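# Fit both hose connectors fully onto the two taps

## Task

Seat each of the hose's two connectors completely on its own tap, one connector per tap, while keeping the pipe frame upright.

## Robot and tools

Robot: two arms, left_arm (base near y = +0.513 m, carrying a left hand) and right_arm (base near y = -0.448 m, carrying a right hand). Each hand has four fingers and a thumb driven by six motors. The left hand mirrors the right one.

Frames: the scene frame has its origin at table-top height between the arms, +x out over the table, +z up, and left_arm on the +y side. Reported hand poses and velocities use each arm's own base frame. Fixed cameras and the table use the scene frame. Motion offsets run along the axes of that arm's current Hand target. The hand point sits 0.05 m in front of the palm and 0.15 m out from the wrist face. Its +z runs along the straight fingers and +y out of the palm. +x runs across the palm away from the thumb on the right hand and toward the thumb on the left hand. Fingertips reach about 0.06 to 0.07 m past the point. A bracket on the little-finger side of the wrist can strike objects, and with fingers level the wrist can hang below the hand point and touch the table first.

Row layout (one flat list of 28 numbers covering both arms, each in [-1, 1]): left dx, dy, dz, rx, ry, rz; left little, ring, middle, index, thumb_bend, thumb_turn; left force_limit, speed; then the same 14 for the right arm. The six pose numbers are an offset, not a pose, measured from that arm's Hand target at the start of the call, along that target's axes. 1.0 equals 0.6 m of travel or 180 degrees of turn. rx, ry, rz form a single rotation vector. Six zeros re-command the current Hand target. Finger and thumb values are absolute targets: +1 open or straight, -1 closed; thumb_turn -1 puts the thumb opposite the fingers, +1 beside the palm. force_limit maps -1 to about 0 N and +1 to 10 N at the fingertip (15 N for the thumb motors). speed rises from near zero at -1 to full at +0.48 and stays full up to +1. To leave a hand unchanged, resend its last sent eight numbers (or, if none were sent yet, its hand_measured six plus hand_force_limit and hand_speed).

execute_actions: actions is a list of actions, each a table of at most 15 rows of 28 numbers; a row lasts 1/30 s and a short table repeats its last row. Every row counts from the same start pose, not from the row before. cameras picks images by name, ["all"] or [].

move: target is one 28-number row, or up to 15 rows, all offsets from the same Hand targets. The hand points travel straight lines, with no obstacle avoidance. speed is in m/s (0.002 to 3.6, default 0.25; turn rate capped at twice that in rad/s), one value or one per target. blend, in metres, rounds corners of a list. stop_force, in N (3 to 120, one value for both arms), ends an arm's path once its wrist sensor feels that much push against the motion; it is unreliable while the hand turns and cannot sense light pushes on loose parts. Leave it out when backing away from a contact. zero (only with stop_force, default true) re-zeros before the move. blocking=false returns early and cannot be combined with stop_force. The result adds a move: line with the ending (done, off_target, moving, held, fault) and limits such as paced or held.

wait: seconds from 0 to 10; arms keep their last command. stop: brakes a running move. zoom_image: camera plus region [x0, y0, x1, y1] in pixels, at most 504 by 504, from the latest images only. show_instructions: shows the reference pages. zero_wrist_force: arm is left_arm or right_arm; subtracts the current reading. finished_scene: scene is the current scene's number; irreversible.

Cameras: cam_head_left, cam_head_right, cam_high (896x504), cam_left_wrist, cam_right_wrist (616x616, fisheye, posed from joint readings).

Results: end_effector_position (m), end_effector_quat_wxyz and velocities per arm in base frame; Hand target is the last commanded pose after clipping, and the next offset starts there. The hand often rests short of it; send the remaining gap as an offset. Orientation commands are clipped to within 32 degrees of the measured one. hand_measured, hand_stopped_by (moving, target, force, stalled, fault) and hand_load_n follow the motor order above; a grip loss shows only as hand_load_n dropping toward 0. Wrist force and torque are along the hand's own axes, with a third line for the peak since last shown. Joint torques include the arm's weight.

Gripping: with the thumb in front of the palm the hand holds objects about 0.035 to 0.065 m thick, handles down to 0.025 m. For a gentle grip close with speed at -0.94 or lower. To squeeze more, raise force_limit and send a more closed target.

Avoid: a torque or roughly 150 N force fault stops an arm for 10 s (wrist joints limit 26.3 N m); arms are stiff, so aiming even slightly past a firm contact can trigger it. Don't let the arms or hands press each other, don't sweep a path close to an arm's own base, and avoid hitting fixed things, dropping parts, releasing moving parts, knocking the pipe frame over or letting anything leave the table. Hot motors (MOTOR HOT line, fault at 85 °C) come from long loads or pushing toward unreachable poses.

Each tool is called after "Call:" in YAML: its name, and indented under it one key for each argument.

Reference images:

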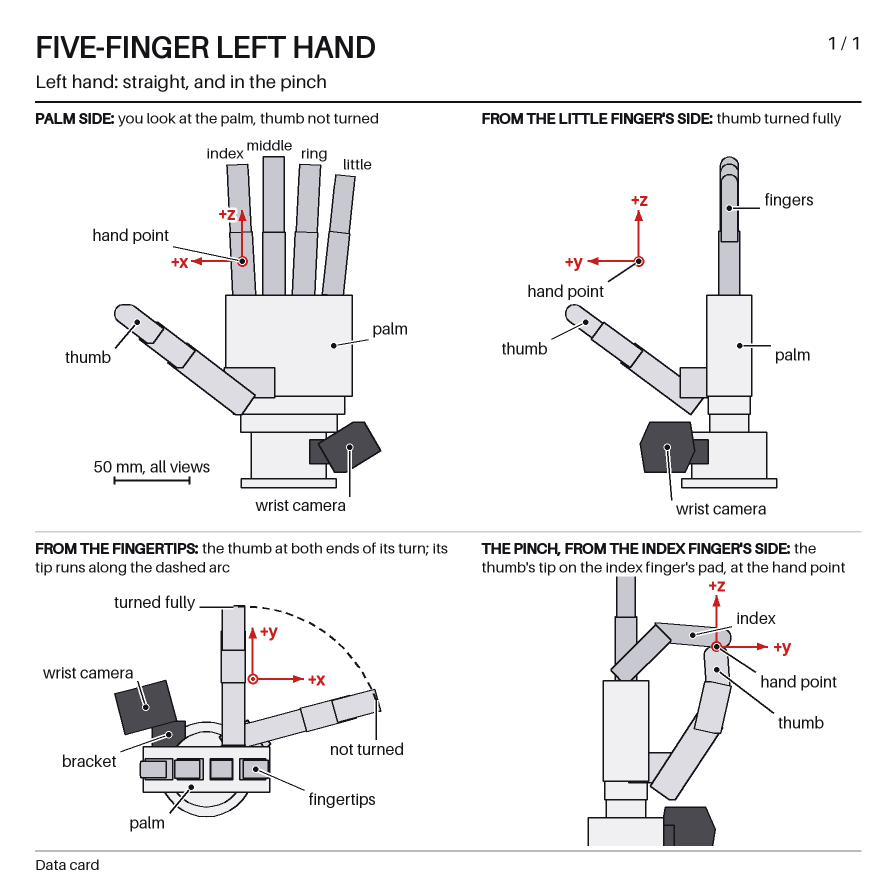

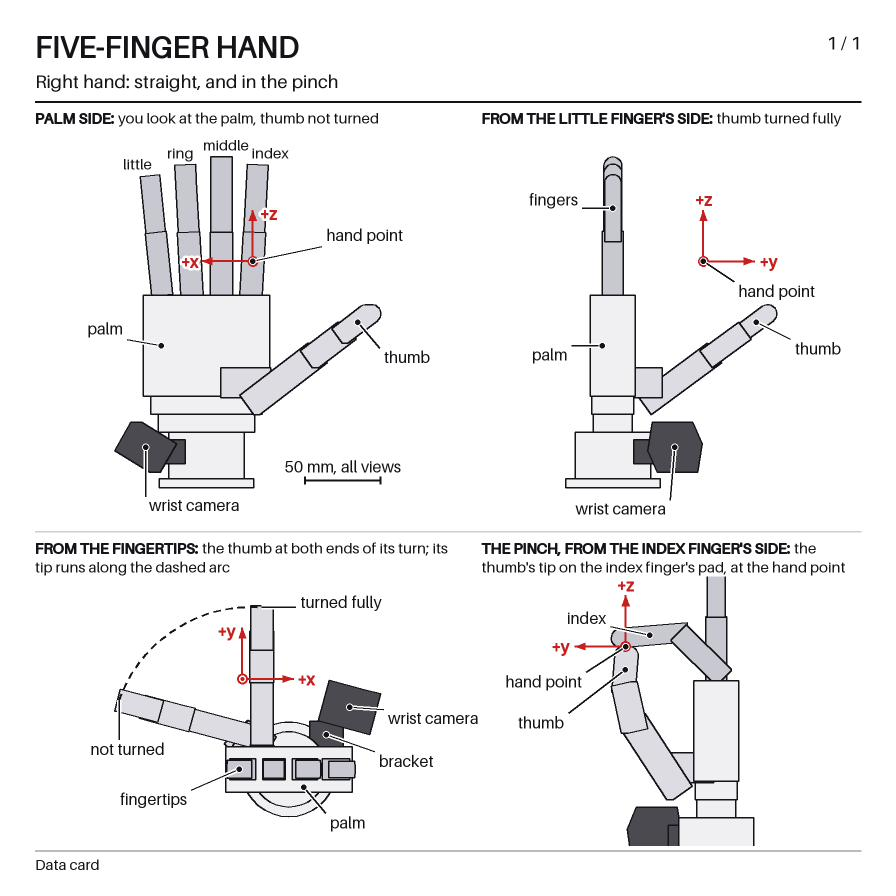

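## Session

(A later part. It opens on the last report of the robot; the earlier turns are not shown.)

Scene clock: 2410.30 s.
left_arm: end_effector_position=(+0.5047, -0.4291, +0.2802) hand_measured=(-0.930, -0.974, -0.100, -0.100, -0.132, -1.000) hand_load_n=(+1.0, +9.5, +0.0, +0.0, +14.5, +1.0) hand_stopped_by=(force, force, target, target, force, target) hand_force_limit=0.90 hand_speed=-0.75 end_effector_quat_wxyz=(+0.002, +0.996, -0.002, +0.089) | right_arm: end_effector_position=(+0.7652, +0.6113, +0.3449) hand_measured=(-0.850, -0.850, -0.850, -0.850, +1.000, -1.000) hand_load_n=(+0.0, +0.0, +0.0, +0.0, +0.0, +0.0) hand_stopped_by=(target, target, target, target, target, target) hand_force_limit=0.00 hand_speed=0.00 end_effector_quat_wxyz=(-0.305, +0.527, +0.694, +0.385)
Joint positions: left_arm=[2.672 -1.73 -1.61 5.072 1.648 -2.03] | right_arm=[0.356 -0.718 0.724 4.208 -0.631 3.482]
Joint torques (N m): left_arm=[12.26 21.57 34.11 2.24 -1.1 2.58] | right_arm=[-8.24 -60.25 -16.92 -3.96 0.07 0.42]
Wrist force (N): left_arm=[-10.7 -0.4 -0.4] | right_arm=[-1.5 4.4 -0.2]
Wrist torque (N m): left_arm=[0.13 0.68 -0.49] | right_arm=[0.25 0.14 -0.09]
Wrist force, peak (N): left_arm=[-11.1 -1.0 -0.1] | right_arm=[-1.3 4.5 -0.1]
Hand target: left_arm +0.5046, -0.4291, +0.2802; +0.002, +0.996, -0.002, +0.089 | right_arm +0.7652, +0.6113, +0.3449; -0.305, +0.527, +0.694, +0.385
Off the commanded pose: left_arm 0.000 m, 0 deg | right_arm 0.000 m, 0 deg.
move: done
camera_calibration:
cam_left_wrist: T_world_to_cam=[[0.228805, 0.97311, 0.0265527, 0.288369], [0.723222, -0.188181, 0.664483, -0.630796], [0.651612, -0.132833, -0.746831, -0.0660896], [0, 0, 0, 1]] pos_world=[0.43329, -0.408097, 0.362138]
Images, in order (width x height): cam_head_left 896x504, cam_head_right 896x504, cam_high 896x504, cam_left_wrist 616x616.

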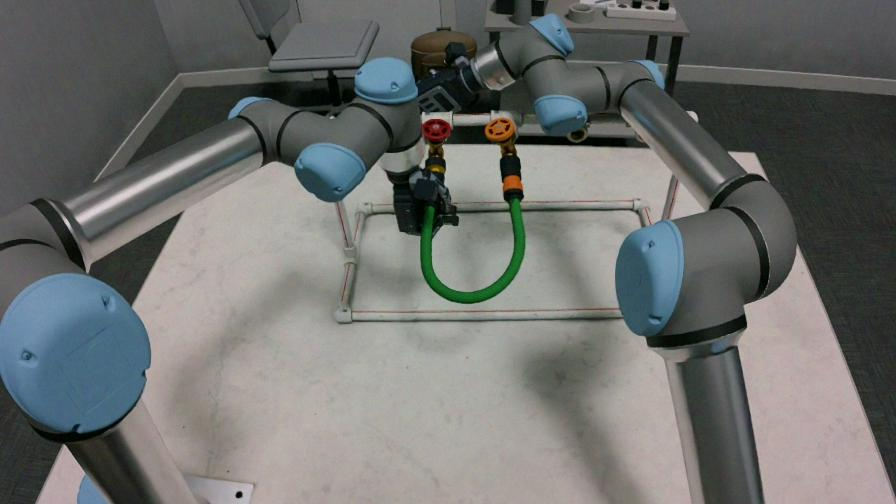

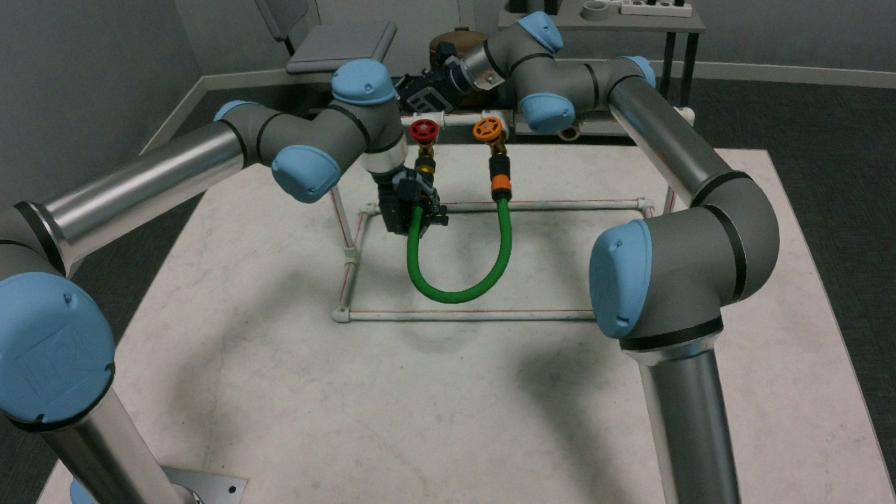

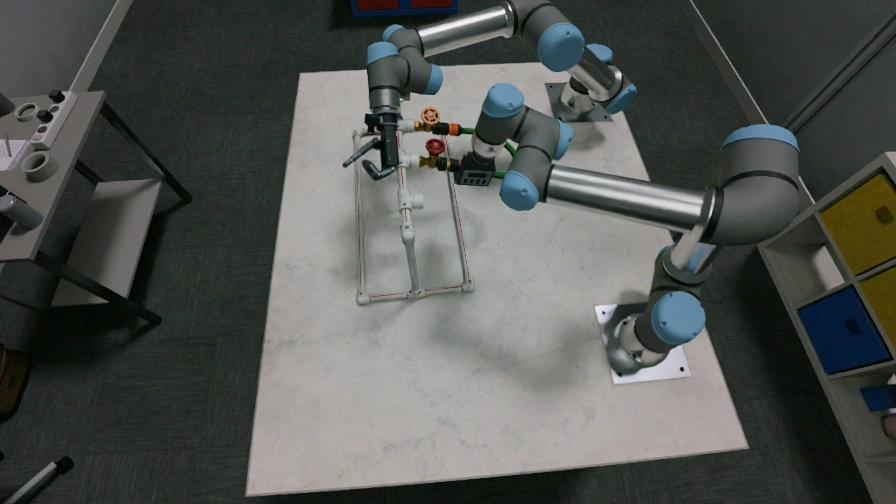

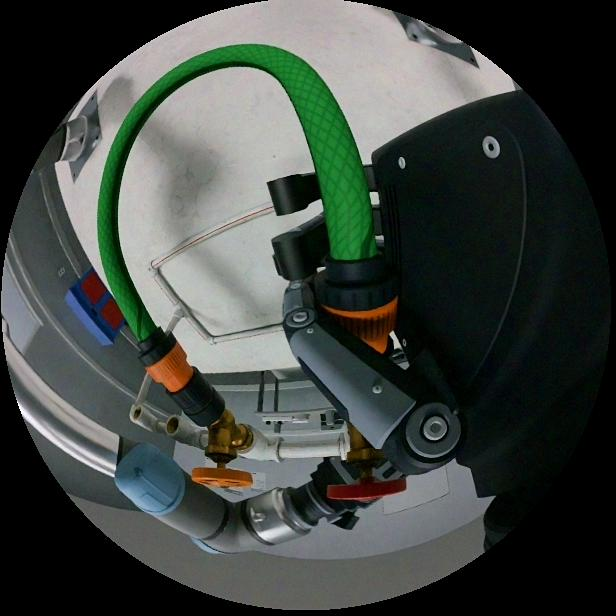

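Call:
move:
  target: [0.0099, -0.0006, -0.00123, 0, 0, 0, -1, -1, -0.1, -0.1, -0.95, -1, 0.9, -0.75, 0,0,0,0,0,0,-0.85,-0.85,-0.85,-0.85,1,-1,0,0]
  speed: 0.01
  stop_force: 30
  cameras: ["cam_head_left", "cam_head_right", "cam_high", "cam_left_wrist"]

Call:
zoom_image:
  camera: "cam_head_left"
  region: [415, 145, 465, 215]

Call:
zoom_image:
  camera: "cam_high"
  region: [425, 140, 485, 185]

Call:
zoom_image:
  camera: "cam_left_wrist"
  region: [230, 200, 530, 500]

Scene clock: 2417.50 s.
left_arm: end_effector_position=(+0.5069, -0.4291, +0.2808) hand_measured=(-0.930, -0.974, -0.100, -0.100, -0.130, -1.000) hand_load_n=(+1.0, +10.0, +0.0, +0.0, +16.5, -5.0) hand_stopped_by=(force, force, target, target, force, target) hand_force_limit=0.90 hand_speed=-0.75 end_effector_quat_wxyz=(+0.002, +0.996, -0.002, +0.089) | right_arm: end_effector_position=(+0.7652, +0.6113, +0.3449) hand_measured=(-0.850, -0.850, -0.850, -0.850, +1.000, -1.000) hand_load_n=(+0.0, +0.0, +0.0, +0.0, +0.0, +0.0) hand_stopped_by=(target, target, target, target, target, target) hand_force_limit=0.00 hand_speed=0.00 end_effector_quat_wxyz=(-0.305, +0.527, +0.694, +0.385)
Joint positions: left_arm=[2.674 -1.734 -1.604 5.069 1.647 -2.028] | right_arm=[0.356 -0.718 0.724 4.208 -0.631 3.482]
Joint torques (N m): left_arm=[6.12 46.55 23.87 9.63 5.86 -4.64] | right_arm=[29.43 -59.45 -17.05 2.55 6.71 0.47]
Wrist force (N): left_arm=[-36.3 5.4 3.4] | right_arm=[-5.0 36.1 2.1]
Wrist torque (N m): left_arm=[0.28 1.59 -0.99] | right_arm=[1.32 0.19 0.35]
Wrist force, peak (N): left_arm=[-44.1 5.4 5.2] | right_arm=[-4.9 42.4 2.4]
Hand target: left_arm +0.5069, -0.4291, +0.2808; +0.002, +0.996, -0.002, +0.089 (not the last commanded pose) | right_arm +0.7652, +0.6113, +0.3449; -0.305, +0.527, +0.694, +0.385
Off the commanded pose: left_arm 0.004 m, 0 deg | right_arm 0.000 m, 0 deg.
move: contact (left_arm)
camera_calibration:
cam_left_wrist: T_world_to_cam=[[0.228964, 0.973076, 0.0264307, 0.287808], [0.723562, -0.188291, 0.664081, -0.632898], [0.651178, -0.132926, -0.747193, -0.066717], [0, 0, 0, 1]] pos_world=[0.435488, -0.408097, 0.362838]
Images, in order (width x height): cam_head_left 896x504, cam_head_right 896x504, cam_high 896x504, cam_left_wrist 616x616.

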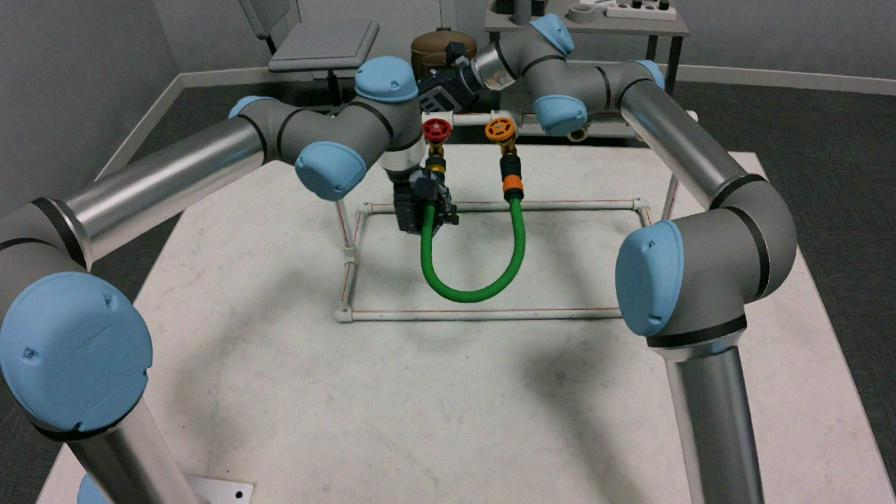

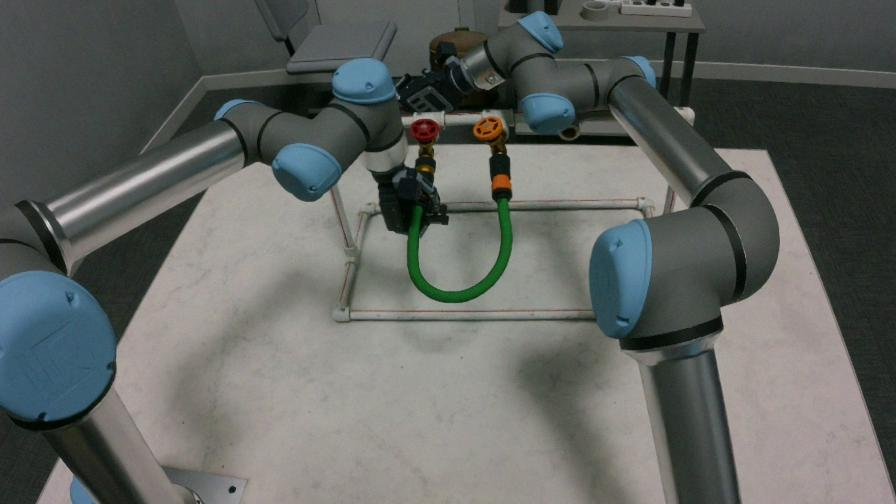

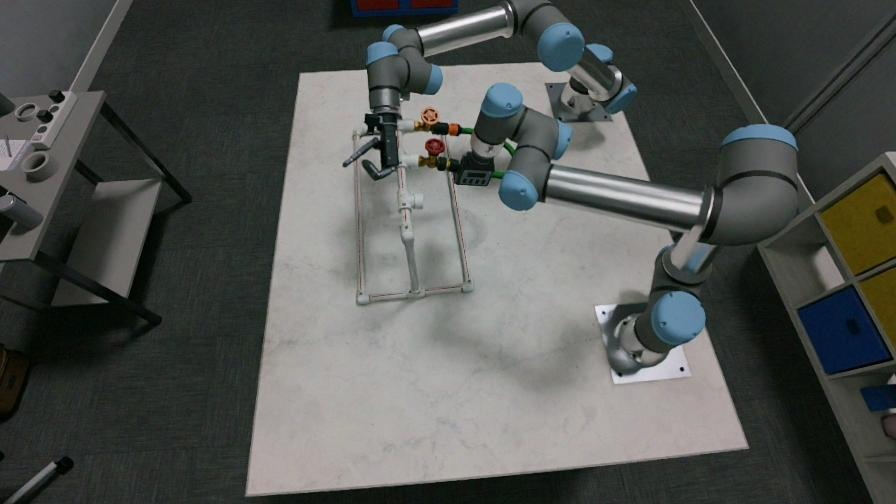

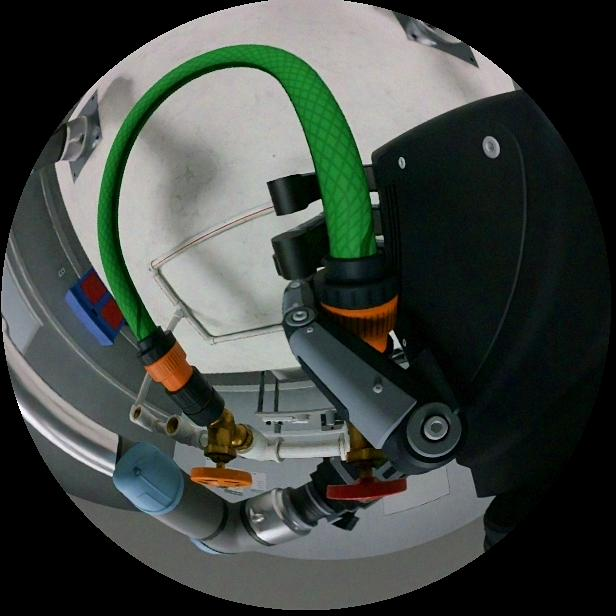

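Scaled by 7.200 from the camera's 896x504 image, which has a finer 1280x720 frame.

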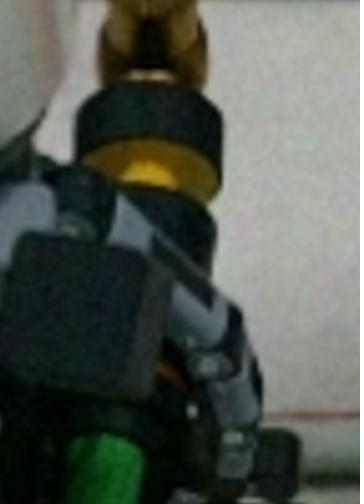

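Scaled by 8.400 from the camera's 896x504 image, which has a finer 1280x720 frame.

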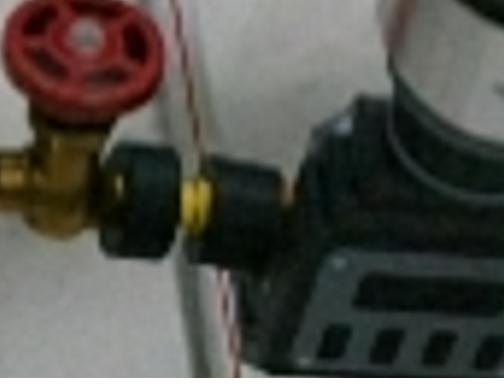

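Scaled by 1.680 from the camera's 616x616 image, which has a finer 880x880 frame.

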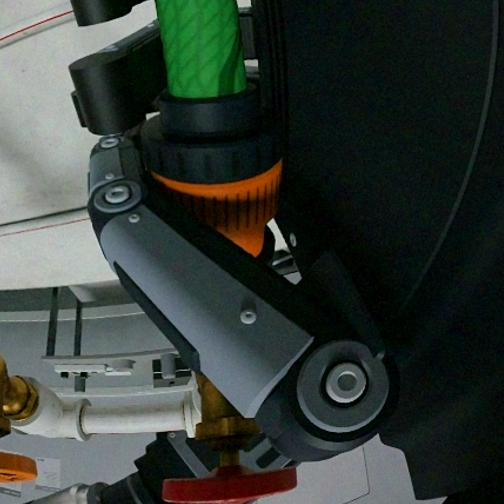

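Call:
move:
  target: [-0.0093, -0.0025, -0.0038, 0, -0.0278, 0.0167, -1, -1, -0.1, -0.1, -0.95, -1, 0.9, -0.75, 0,0,0,0,0,0,-0.85,-0.85,-0.85,-0.85,1,-1,0,0]
  speed: 0.02
  cameras: ["cam_head_left", "cam_head_right", "cam_high"]

Call:
zoom_image:
  camera: "cam_head_left"
  region: [415, 145, 465, 215]

Call:
zoom_image:
  camera: "cam_head_right"
  region: [400, 145, 450, 215]

Call:
zoom_image:
  camera: "cam_high"
  region: [425, 140, 485, 185]

Scene clock: 2429.57 s.
left_arm: end_effector_position=(+0.5010, -0.4275, +0.2821) hand_measured=(-0.928, -0.972, -0.100, -0.100, -0.130, -1.000) hand_load_n=(+4.5, +16.5, +0.0, +0.5, +12.0, -1.5) hand_stopped_by=(force, force, target, target, force, target) hand_force_limit=0.90 hand_speed=-0.75 end_effector_quat_wxyz=(-0.001, +0.999, -0.028, +0.045) | right_arm: end_effector_position=(+0.7652, +0.6113, +0.3449) hand_measured=(-0.850, -0.850, -0.850, -0.850, +1.000, -1.000) hand_load_n=(+0.0, +0.0, +0.0, +0.0, +0.0, +0.0) hand_stopped_by=(target, target, target, target, target, target) hand_force_limit=0.00 hand_speed=0.00 end_effector_quat_wxyz=(-0.305, +0.527, +0.694, +0.385)
Joint positions: left_arm=[2.692 -1.756 -1.539 4.947 1.609 -1.961] | right_arm=[0.356 -0.718 0.724 4.208 -0.631 3.482]
Joint torques (N m): left_arm=[18.95 28.32 42.5 4.63 0.57 2.61] | right_arm=[3.79 -59.5 -16.78 -0.21 1.39 0.27]
Wrist force (N): left_arm=[-22.6 5.6 9.9] | right_arm=[-0.7 25.2 1.6]
Wrist torque (N m): left_arm=[0.05 1.68 -1.46] | right_arm=[1.06 0.10 0.45]
Wrist force, peak (N): left_arm=[-36.9 5.2 3.8] | right_arm=[-5.3 36.4 1.9]
Hand target: left_arm +0.5010, -0.4275, +0.2821; -0.001, +0.999, -0.029, +0.045 | right_arm +0.7652, +0.6113, +0.3449; -0.305, +0.527, +0.694, +0.385
Off the commanded pose: left_arm 0.000 m, 0 deg | right_arm 0.000 m, 0 deg.
move: done
Images, in order (width x height): cam_head_left 896x504, cam_head_right 896x504, cam_high 896x504.

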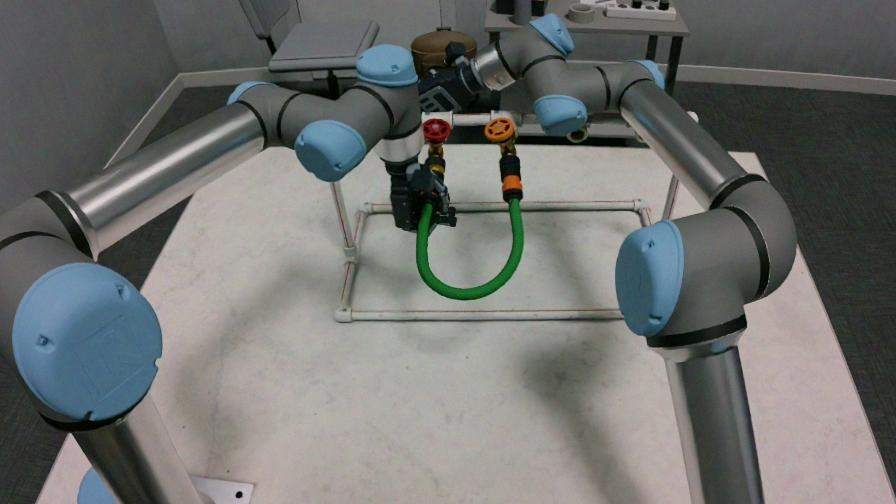

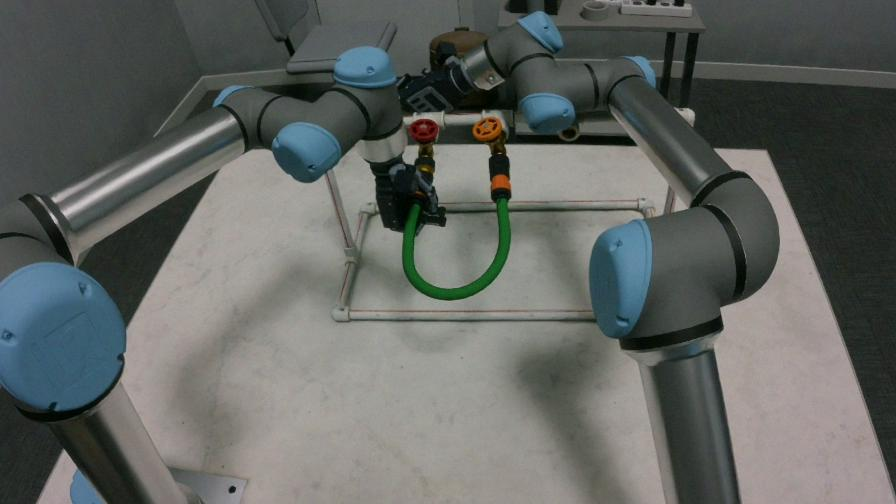

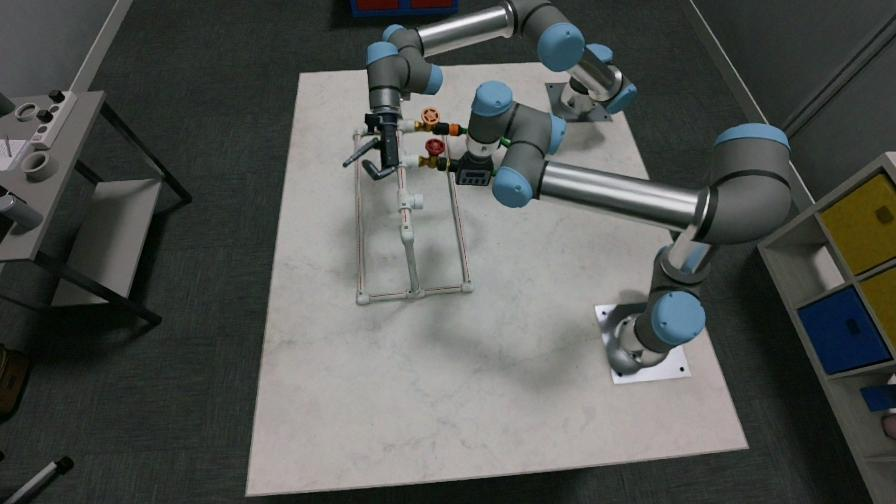

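Scaled by 7.200 from the camera's 896x504 image, which has a finer 1280x720 frame.

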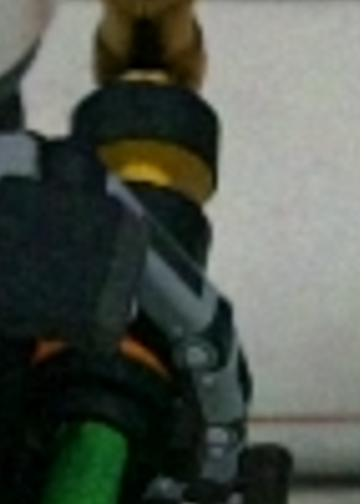

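Scaled by 7.200 from the camera's 896x504 image, which has a finer 1280x720 frame.

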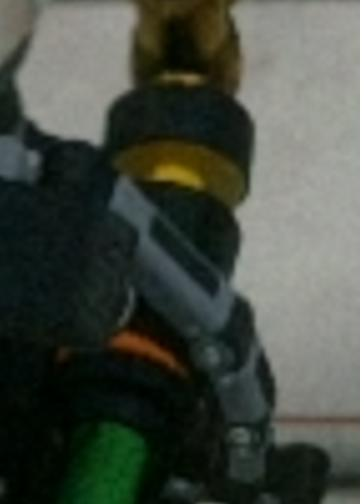

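Scaled by 8.400 from the camera's 896x504 image, which has a finer 1280x720 frame.

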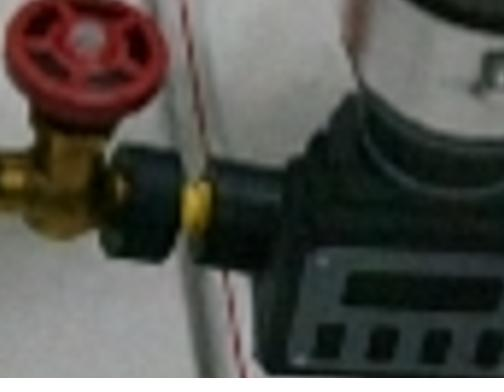

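Call:
zoom_image:
  camera: "cam_head_left"
  region: [425, 110, 545, 230]

Call:
zoom_image:
  camera: "cam_high"
  region: [410, 100, 490, 150]

Scaled by 4.200 from the camera's 896x504 image, which has a finer 1280x720 frame.

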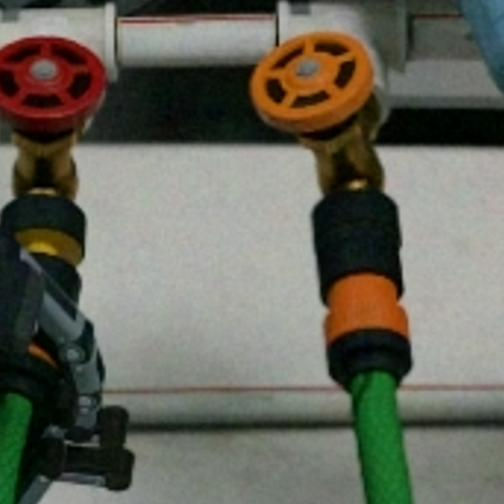

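Scaled by 6.300 from the camera's 896x504 image, which has a finer 1280x720 frame.

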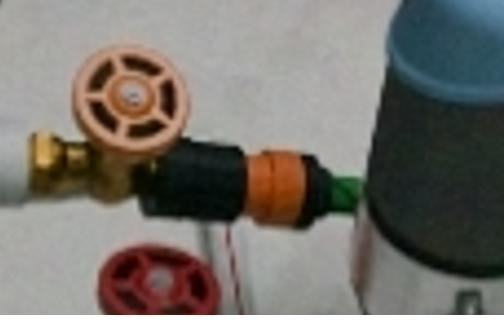

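Call:
move:
  target: [0.0098, 0.003, 0.0022, 0, 0.0278, -0.0389, -1, -1, -0.1, -0.1, -0.95, -1, 0.9, -0.75, 0,0,0,0,0,0,-0.85,-0.85,-0.85,-0.85,1,-1,0,0]
  speed: 0.02
  cameras: ["cam_head_left", "cam_high"]

Call:
zoom_image:
  camera: "cam_head_left"
  region: [415, 145, 465, 215]

Call:
zoom_image:
  camera: "cam_high"
  region: [425, 140, 485, 185]

Scene clock: 2476.97 s.
left_arm: end_effector_position=(+0.5069, -0.4297, +0.2813) hand_measured=(-0.930, -0.974, -0.100, -0.100, -0.130, -1.000) hand_load_n=(+0.0, +8.5, +0.5, +0.0, +15.0, -2.0) hand_stopped_by=(force, force, target, target, force, target) hand_force_limit=0.90 hand_speed=-0.75 end_effector_quat_wxyz=(+0.003, +0.996, +0.032, +0.089) | right_arm: end_effector_position=(+0.7652, +0.6113, +0.3449) hand_measured=(-0.850, -0.850, -0.850, -0.850, +1.000, -1.000) hand_load_n=(+0.0, +0.0, +0.0, +0.0, +0.0, +0.0) hand_stopped_by=(target, target, target, target, target, target) hand_force_limit=0.00 hand_speed=0.00 end_effector_quat_wxyz=(-0.305, +0.527, +0.694, +0.385)
Joint positions: left_arm=[2.665 -1.732 -1.606 5.067 1.651 -2.106] | right_arm=[0.356 -0.718 0.724 4.208 -0.631 3.482]
Joint torques (N m): left_arm=[-6.97 46.57 14.74 5.46 2.82 -3.62] | right_arm=[1.81 -58.35 -17.05 -1.93 1.26 0.16]
Wrist force (N): left_arm=[-4.5 3.0 2.5] | right_arm=[-0.4 6.2 2.1]
Wrist torque (N m): left_arm=[0.11 0.12 0.21] | right_arm=[0.17 0.08 0.03]
Wrist force, peak (N): left_arm=[-25.0 3.9 8.2] | right_arm=[-2.2 25.7 2.2]
Hand target: left_arm +0.5069, -0.4297, +0.2813; +0.003, +0.996, +0.032, +0.089 | right_arm +0.7652, +0.6113, +0.3449; -0.305, +0.527, +0.694, +0.385
Off the commanded pose: left_arm 0.000 m, 0 deg | right_arm 0.000 m, 0 deg.
move: done
Images, in order (width x height): cam_head_left 896x504, cam_high 896x504.

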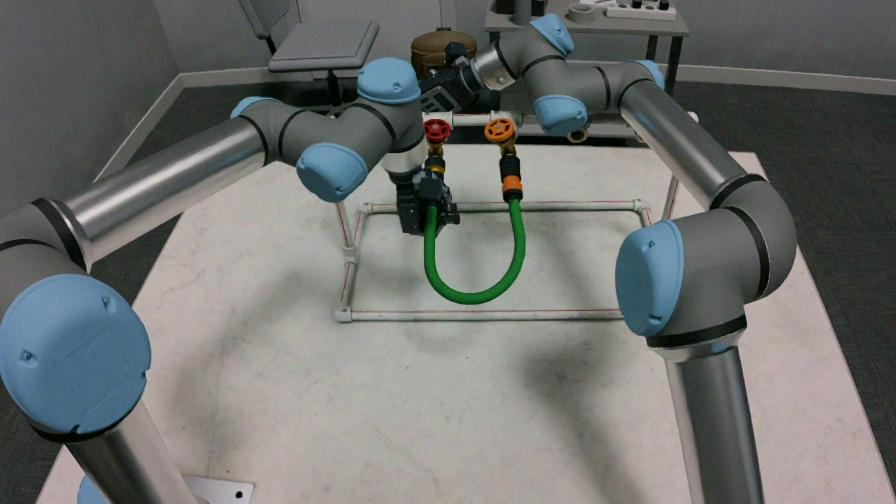

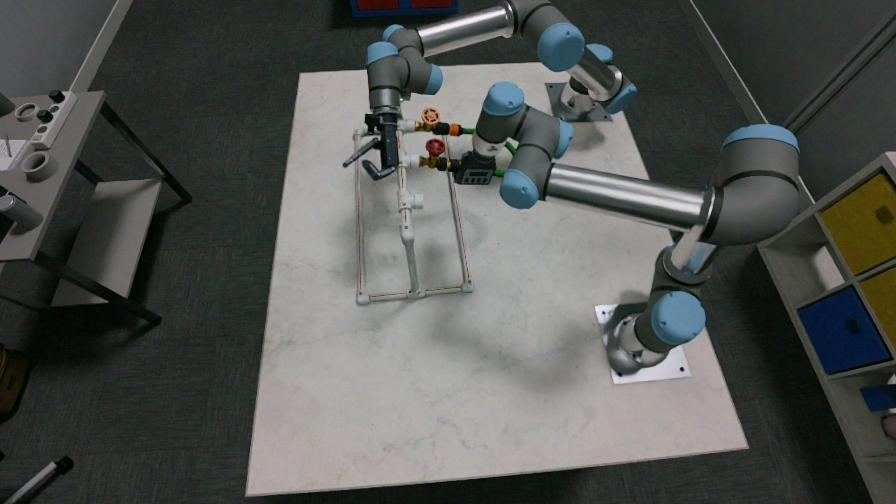

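Scaled by 7.200 from the camera's 896x504 image, which has a finer 1280x720 frame.

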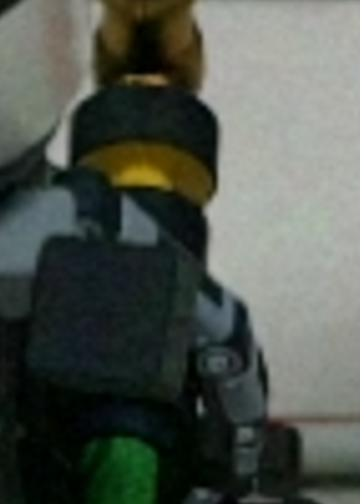

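Scaled by 8.400 from the camera's 896x504 image, which has a finer 1280x720 frame.

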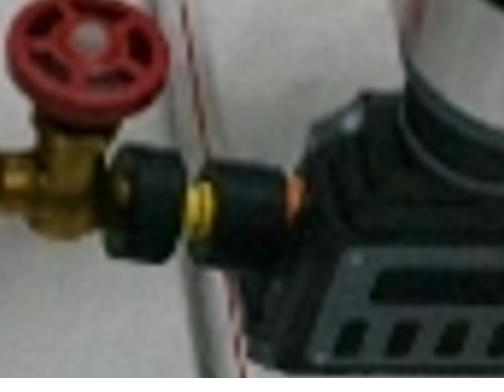

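Call:
move:
  target: [0.0115, 0.003, 0.0022, 0, 0.0278, -0.0389, -1, -1, -0.1, -0.1, -0.95, -1, 0.9, -0.75, 0,0,0,0,0,0,-0.85,-0.85,-0.85,-0.85,1,-1,0,0]
  speed: 0.02
  cameras: ["cam_head_left", "cam_high", "cam_left_wrist"]

Call:
zoom_image:
  camera: "cam_head_left"
  region: [415, 145, 465, 215]

Call:
zoom_image:
  camera: "cam_high"
  region: [425, 140, 485, 185]

Scene clock: 2486.07 s.
left_arm: end_effector_position=(+0.5140, -0.4310, +0.2812) hand_measured=(-0.930, -0.974, -0.100, -0.100, -0.130, -1.000) hand_load_n=(+0.5, -1.5, +0.0, +0.0, +26.0, -5.0) hand_stopped_by=(force, force, target, target, force, target) hand_force_limit=0.90 hand_speed=-0.75 end_effector_quat_wxyz=(+0.007, +0.987, +0.093, +0.132) | right_arm: end_effector_position=(+0.7652, +0.6113, +0.3449) hand_measured=(-0.850, -0.850, -0.850, -0.850, +1.000, -1.000) hand_load_n=(+0.0, +0.0, +0.0, +0.0, +0.0, +0.0) hand_stopped_by=(target, target, target, target, target, target) hand_force_limit=0.00 hand_speed=0.00 end_effector_quat_wxyz=(-0.305, +0.527, +0.694, +0.385)
Joint positions: left_arm=[2.633 -1.721 -1.659 5.178 1.707 -2.252] | right_arm=[0.356 -0.718 0.724 4.208 -0.631 3.482]
Joint torques (N m): left_arm=[-9.77 29.68 8.13 4.71 0.85 -4.12] | right_arm=[5.62 -57.63 -17.09 -2.12 1.28 -0.04]
Wrist force (N): left_arm=[-5.8 -12.5 -21.0] | right_arm=[-2.1 9.2 -2.4]
Wrist torque (N m): left_arm=[0.31 -0.27 1.08] | right_arm=[0.66 0.21 -0.02]
Wrist force, peak (N): left_arm=[-5.8 -12.5 -21.0] | right_arm=[-1.9 9.3 -2.5]
Hand target: left_arm +0.5140, -0.4310, +0.2812; +0.007, +0.987, +0.093, +0.132 | right_arm +0.7652, +0.6113, +0.3449; -0.305, +0.527, +0.694, +0.385
Off the commanded pose: left_arm 0.000 m, 0 deg | right_arm 0.000 m, 0 deg.
move: done
camera_calibration:
cam_left_wrist: T_world_to_cam=[[0.0395579, 0.999166, 0.0101117, 0.401177], [0.684111, -0.0344577, 0.728564, -0.570219], [0.728305, -0.0219029, -0.684903, -0.0805931], [0, 0, 0, 1]] pos_world=[0.43292, -0.422256, 0.356186]
Images, in order (width x height): cam_head_left 896x504, cam_high 896x504, cam_left_wrist 616x616.

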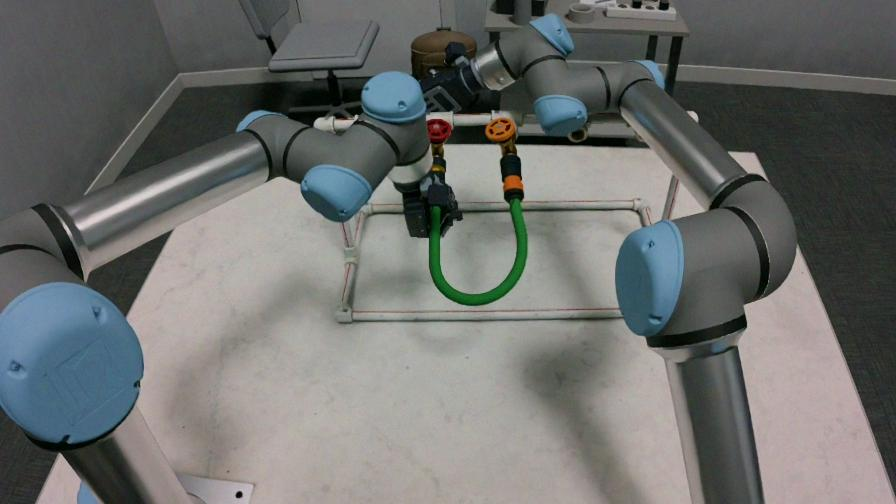

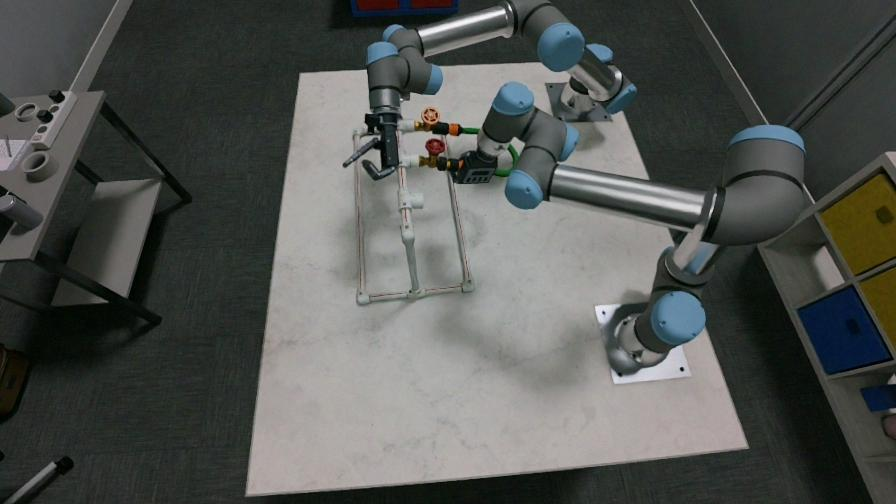

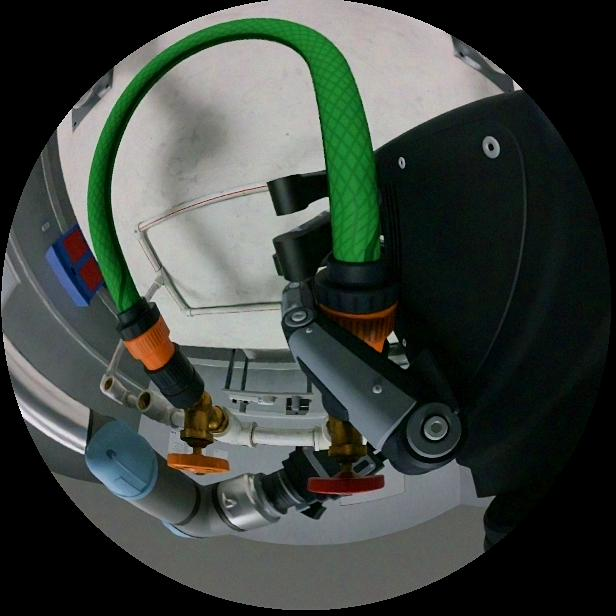

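Scaled by 7.200 from the camera's 896x504 image, which has a finer 1280x720 frame.

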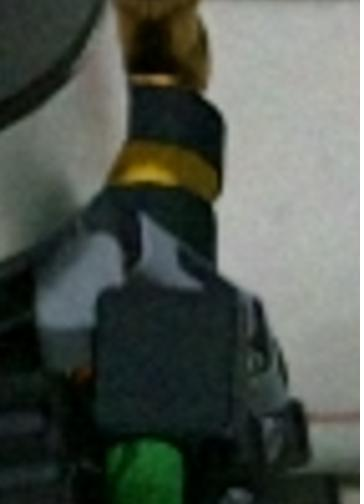

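Scaled by 8.400 from the camera's 896x504 image, which has a finer 1280x720 frame.

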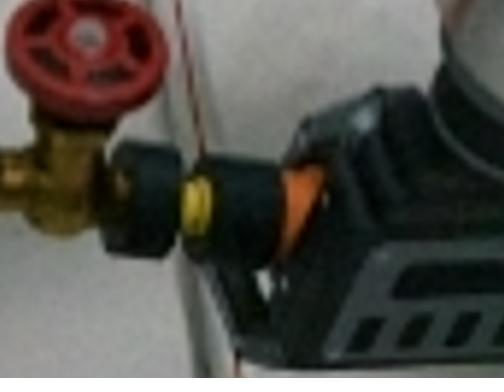

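Call:
move:
  target: [0, -0.0025, -0.005, 0, 0, 0, -1, -1, -0.1, -0.1, -0.95, -1, 0.9, -0.75, 0,0,0,0,0,0,-0.85,-0.85,-0.85,-0.85,1,-1,0,0]
  speed: 0.02

Scene clock: 2491.10 s.
left_arm: end_effector_position=(+0.5130, -0.4296, +0.2839) hand_measured=(-0.930, -0.974, -0.100, -0.100, -0.128, -1.000) hand_load_n=(+0.5, +0.0, +0.0, +0.0, +26.0, -2.0) hand_stopped_by=(force, force, target, target, force, target) hand_force_limit=0.90 hand_speed=-0.75 end_effector_quat_wxyz=(+0.007, +0.987, +0.093, +0.132) | right_arm: end_effector_position=(+0.7652, +0.6113, +0.3449) hand_measured=(-0.850, -0.850, -0.850, -0.850, +1.000, -1.000) hand_load_n=(+0.0, +0.0, +0.0, +0.0, +0.0, +0.0) hand_stopped_by=(target, target, target, target, target, target) hand_force_limit=0.00 hand_speed=0.00 end_effector_quat_wxyz=(-0.305, +0.527, +0.694, +0.385)
Joint positions: left_arm=[2.635 -1.716 -1.659 5.172 1.707 -2.251] | right_arm=[0.356 -0.718 0.724 4.208 -0.631 3.482]
Joint torques (N m): left_arm=[11.49 50.03 37.21 2.41 -0.73 1.68] | right_arm=[7.11 -58.24 -17.37 -2.12 1.23 0.03]
Wrist force (N): left_arm=[-5.4 1.1 8.1] | right_arm=[-0.1 1.4 0.9]
Wrist torque (N m): left_arm=[-0.17 0.13 0.48] | right_arm=[0.03 0.10 -0.06]
Wrist force, peak (N): left_arm=[-5.6 -13.0 -21.5] | right_arm=[-2.1 10.0 -2.6]
Hand target: left_arm +0.5129, -0.4296, +0.2840; +0.007, +0.987, +0.093, +0.132 | right_arm +0.7652, +0.6113, +0.3449; -0.305, +0.527, +0.694, +0.385
Off the commanded pose: left_arm 0.000 m, 0 deg | right_arm 0.000 m, 0 deg.
move: done

Call:
move:
  target: [0, 0, 0.0013, 0, 0, 0, -1, -1, -0.1, -0.1, -0.95, -1, 0.9, -0.75, 0,0,0,0,0,0,-0.85,-0.85,-0.85,-0.85,1,-1,0,0]
  speed: 0.02
  cameras: ["cam_head_left", "cam_head_right", "cam_high"]

Call:
zoom_image:
  camera: "cam_head_left"
  region: [415, 145, 465, 215]

Call:
zoom_image:
  camera: "cam_head_right"
  region: [400, 145, 450, 215]

Call:
zoom_image:
  camera: "cam_high"
  region: [425, 140, 485, 185]

Scene clock: 2497.10 s.
left_arm: end_effector_position=(+0.5131, -0.4296, +0.2833) hand_measured=(-0.930, -0.974, -0.100, -0.100, -0.128, -1.000) hand_load_n=(+0.0, +0.0, +0.0, +0.5, +26.0, -1.5) hand_stopped_by=(force, force, target, target, force, target) hand_force_limit=0.90 hand_speed=-0.75 end_effector_quat_wxyz=(+0.007, +0.987, +0.093, +0.132) | right_arm: end_effector_position=(+0.7652, +0.6113, +0.3449) hand_measured=(-0.850, -0.850, -0.850, -0.850, +1.000, -1.000) hand_load_n=(+0.0, +0.0, +0.0, +0.0, +0.0, +0.0) hand_stopped_by=(target, target, target, target, target, target) hand_force_limit=0.00 hand_speed=0.00 end_effector_quat_wxyz=(-0.305, +0.527, +0.694, +0.385)
Joint positions: left_arm=[2.635 -1.716 -1.66 5.174 1.707 -2.251] | right_arm=[0.356 -0.718 0.724 4.208 -0.631 3.482]
Joint torques (N m): left_arm=[11.85 25.83 17.13 6.59 -0.55 1.78] | right_arm=[10.1 -57.57 -17.4 -2.19 1.37 -0.13]
Wrist force (N): left_arm=[-6.1 0.4 5.7] | right_arm=[-0.6 0.9 1.0]
Wrist torque (N m): left_arm=[-0.09 0.11 0.43] | right_arm=[0.00 0.09 -0.11]
Wrist force, peak (N): left_arm=[-5.5 1.2 8.4] | right_arm=[0.0 1.9 0.9]
Hand target: left_arm +0.5131, -0.4296, +0.2833; +0.007, +0.987, +0.093, +0.132 | right_arm +0.7652, +0.6113, +0.3449; -0.305, +0.527, +0.694, +0.385
Off the commanded pose: left_arm 0.000 m, 0 deg | right_arm 0.000 m, 0 deg.
move: done
Images, in order (width x height): cam_head_left 896x504, cam_head_right 896x504, cam_high 896x504.

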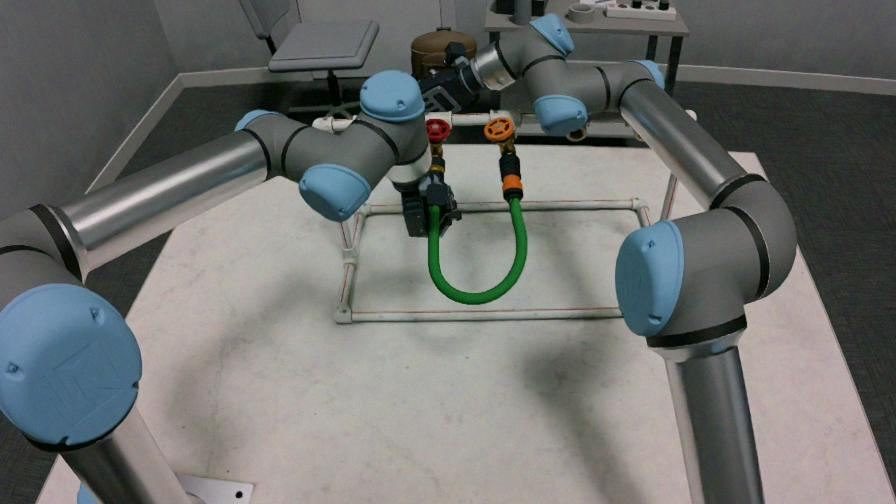

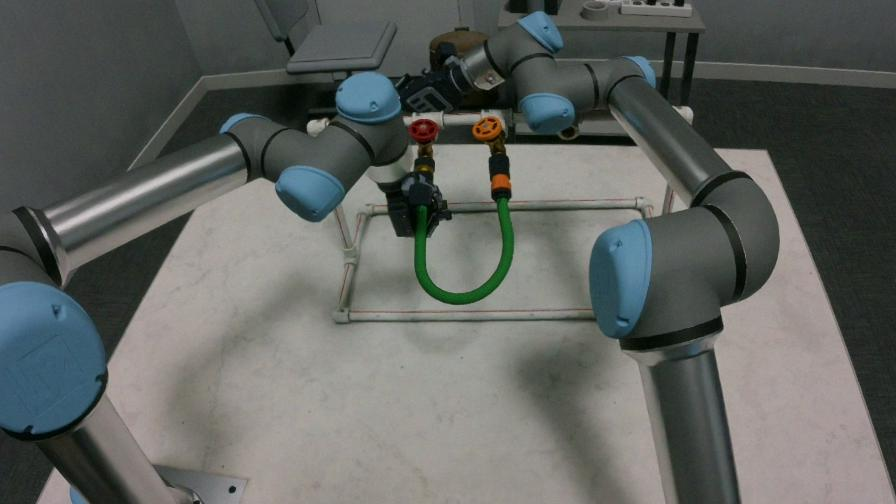

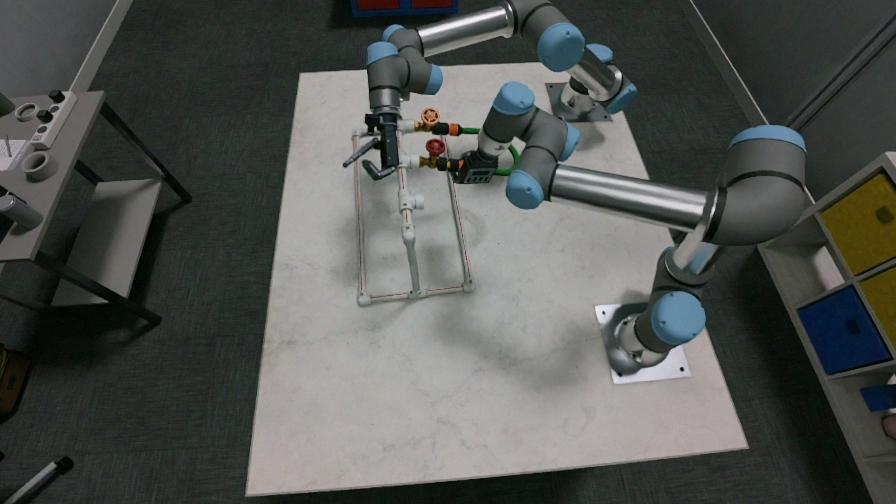

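Scaled by 7.200 from the camera's 896x504 image, which has a finer 1280x720 frame.

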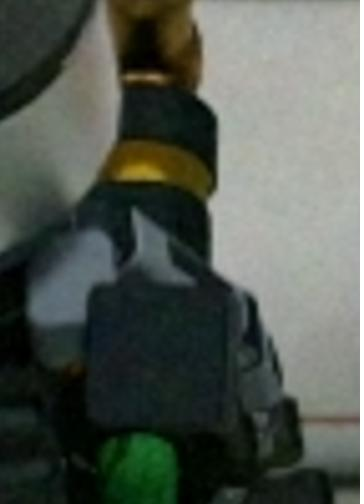

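Scaled by 7.200 from the camera's 896x504 image, which has a finer 1280x720 frame.

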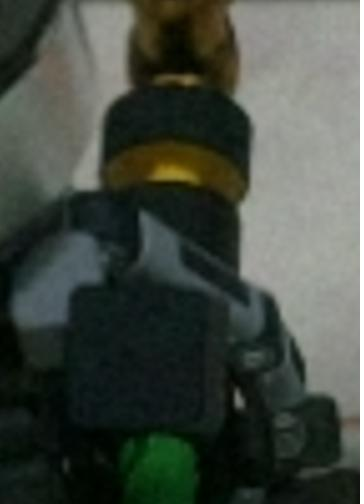

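Scaled by 8.400 from the camera's 896x504 image, which has a finer 1280x720 frame.

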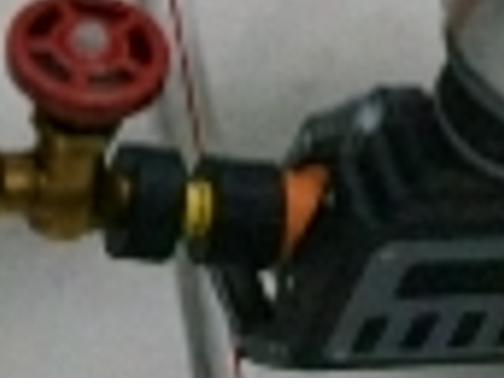

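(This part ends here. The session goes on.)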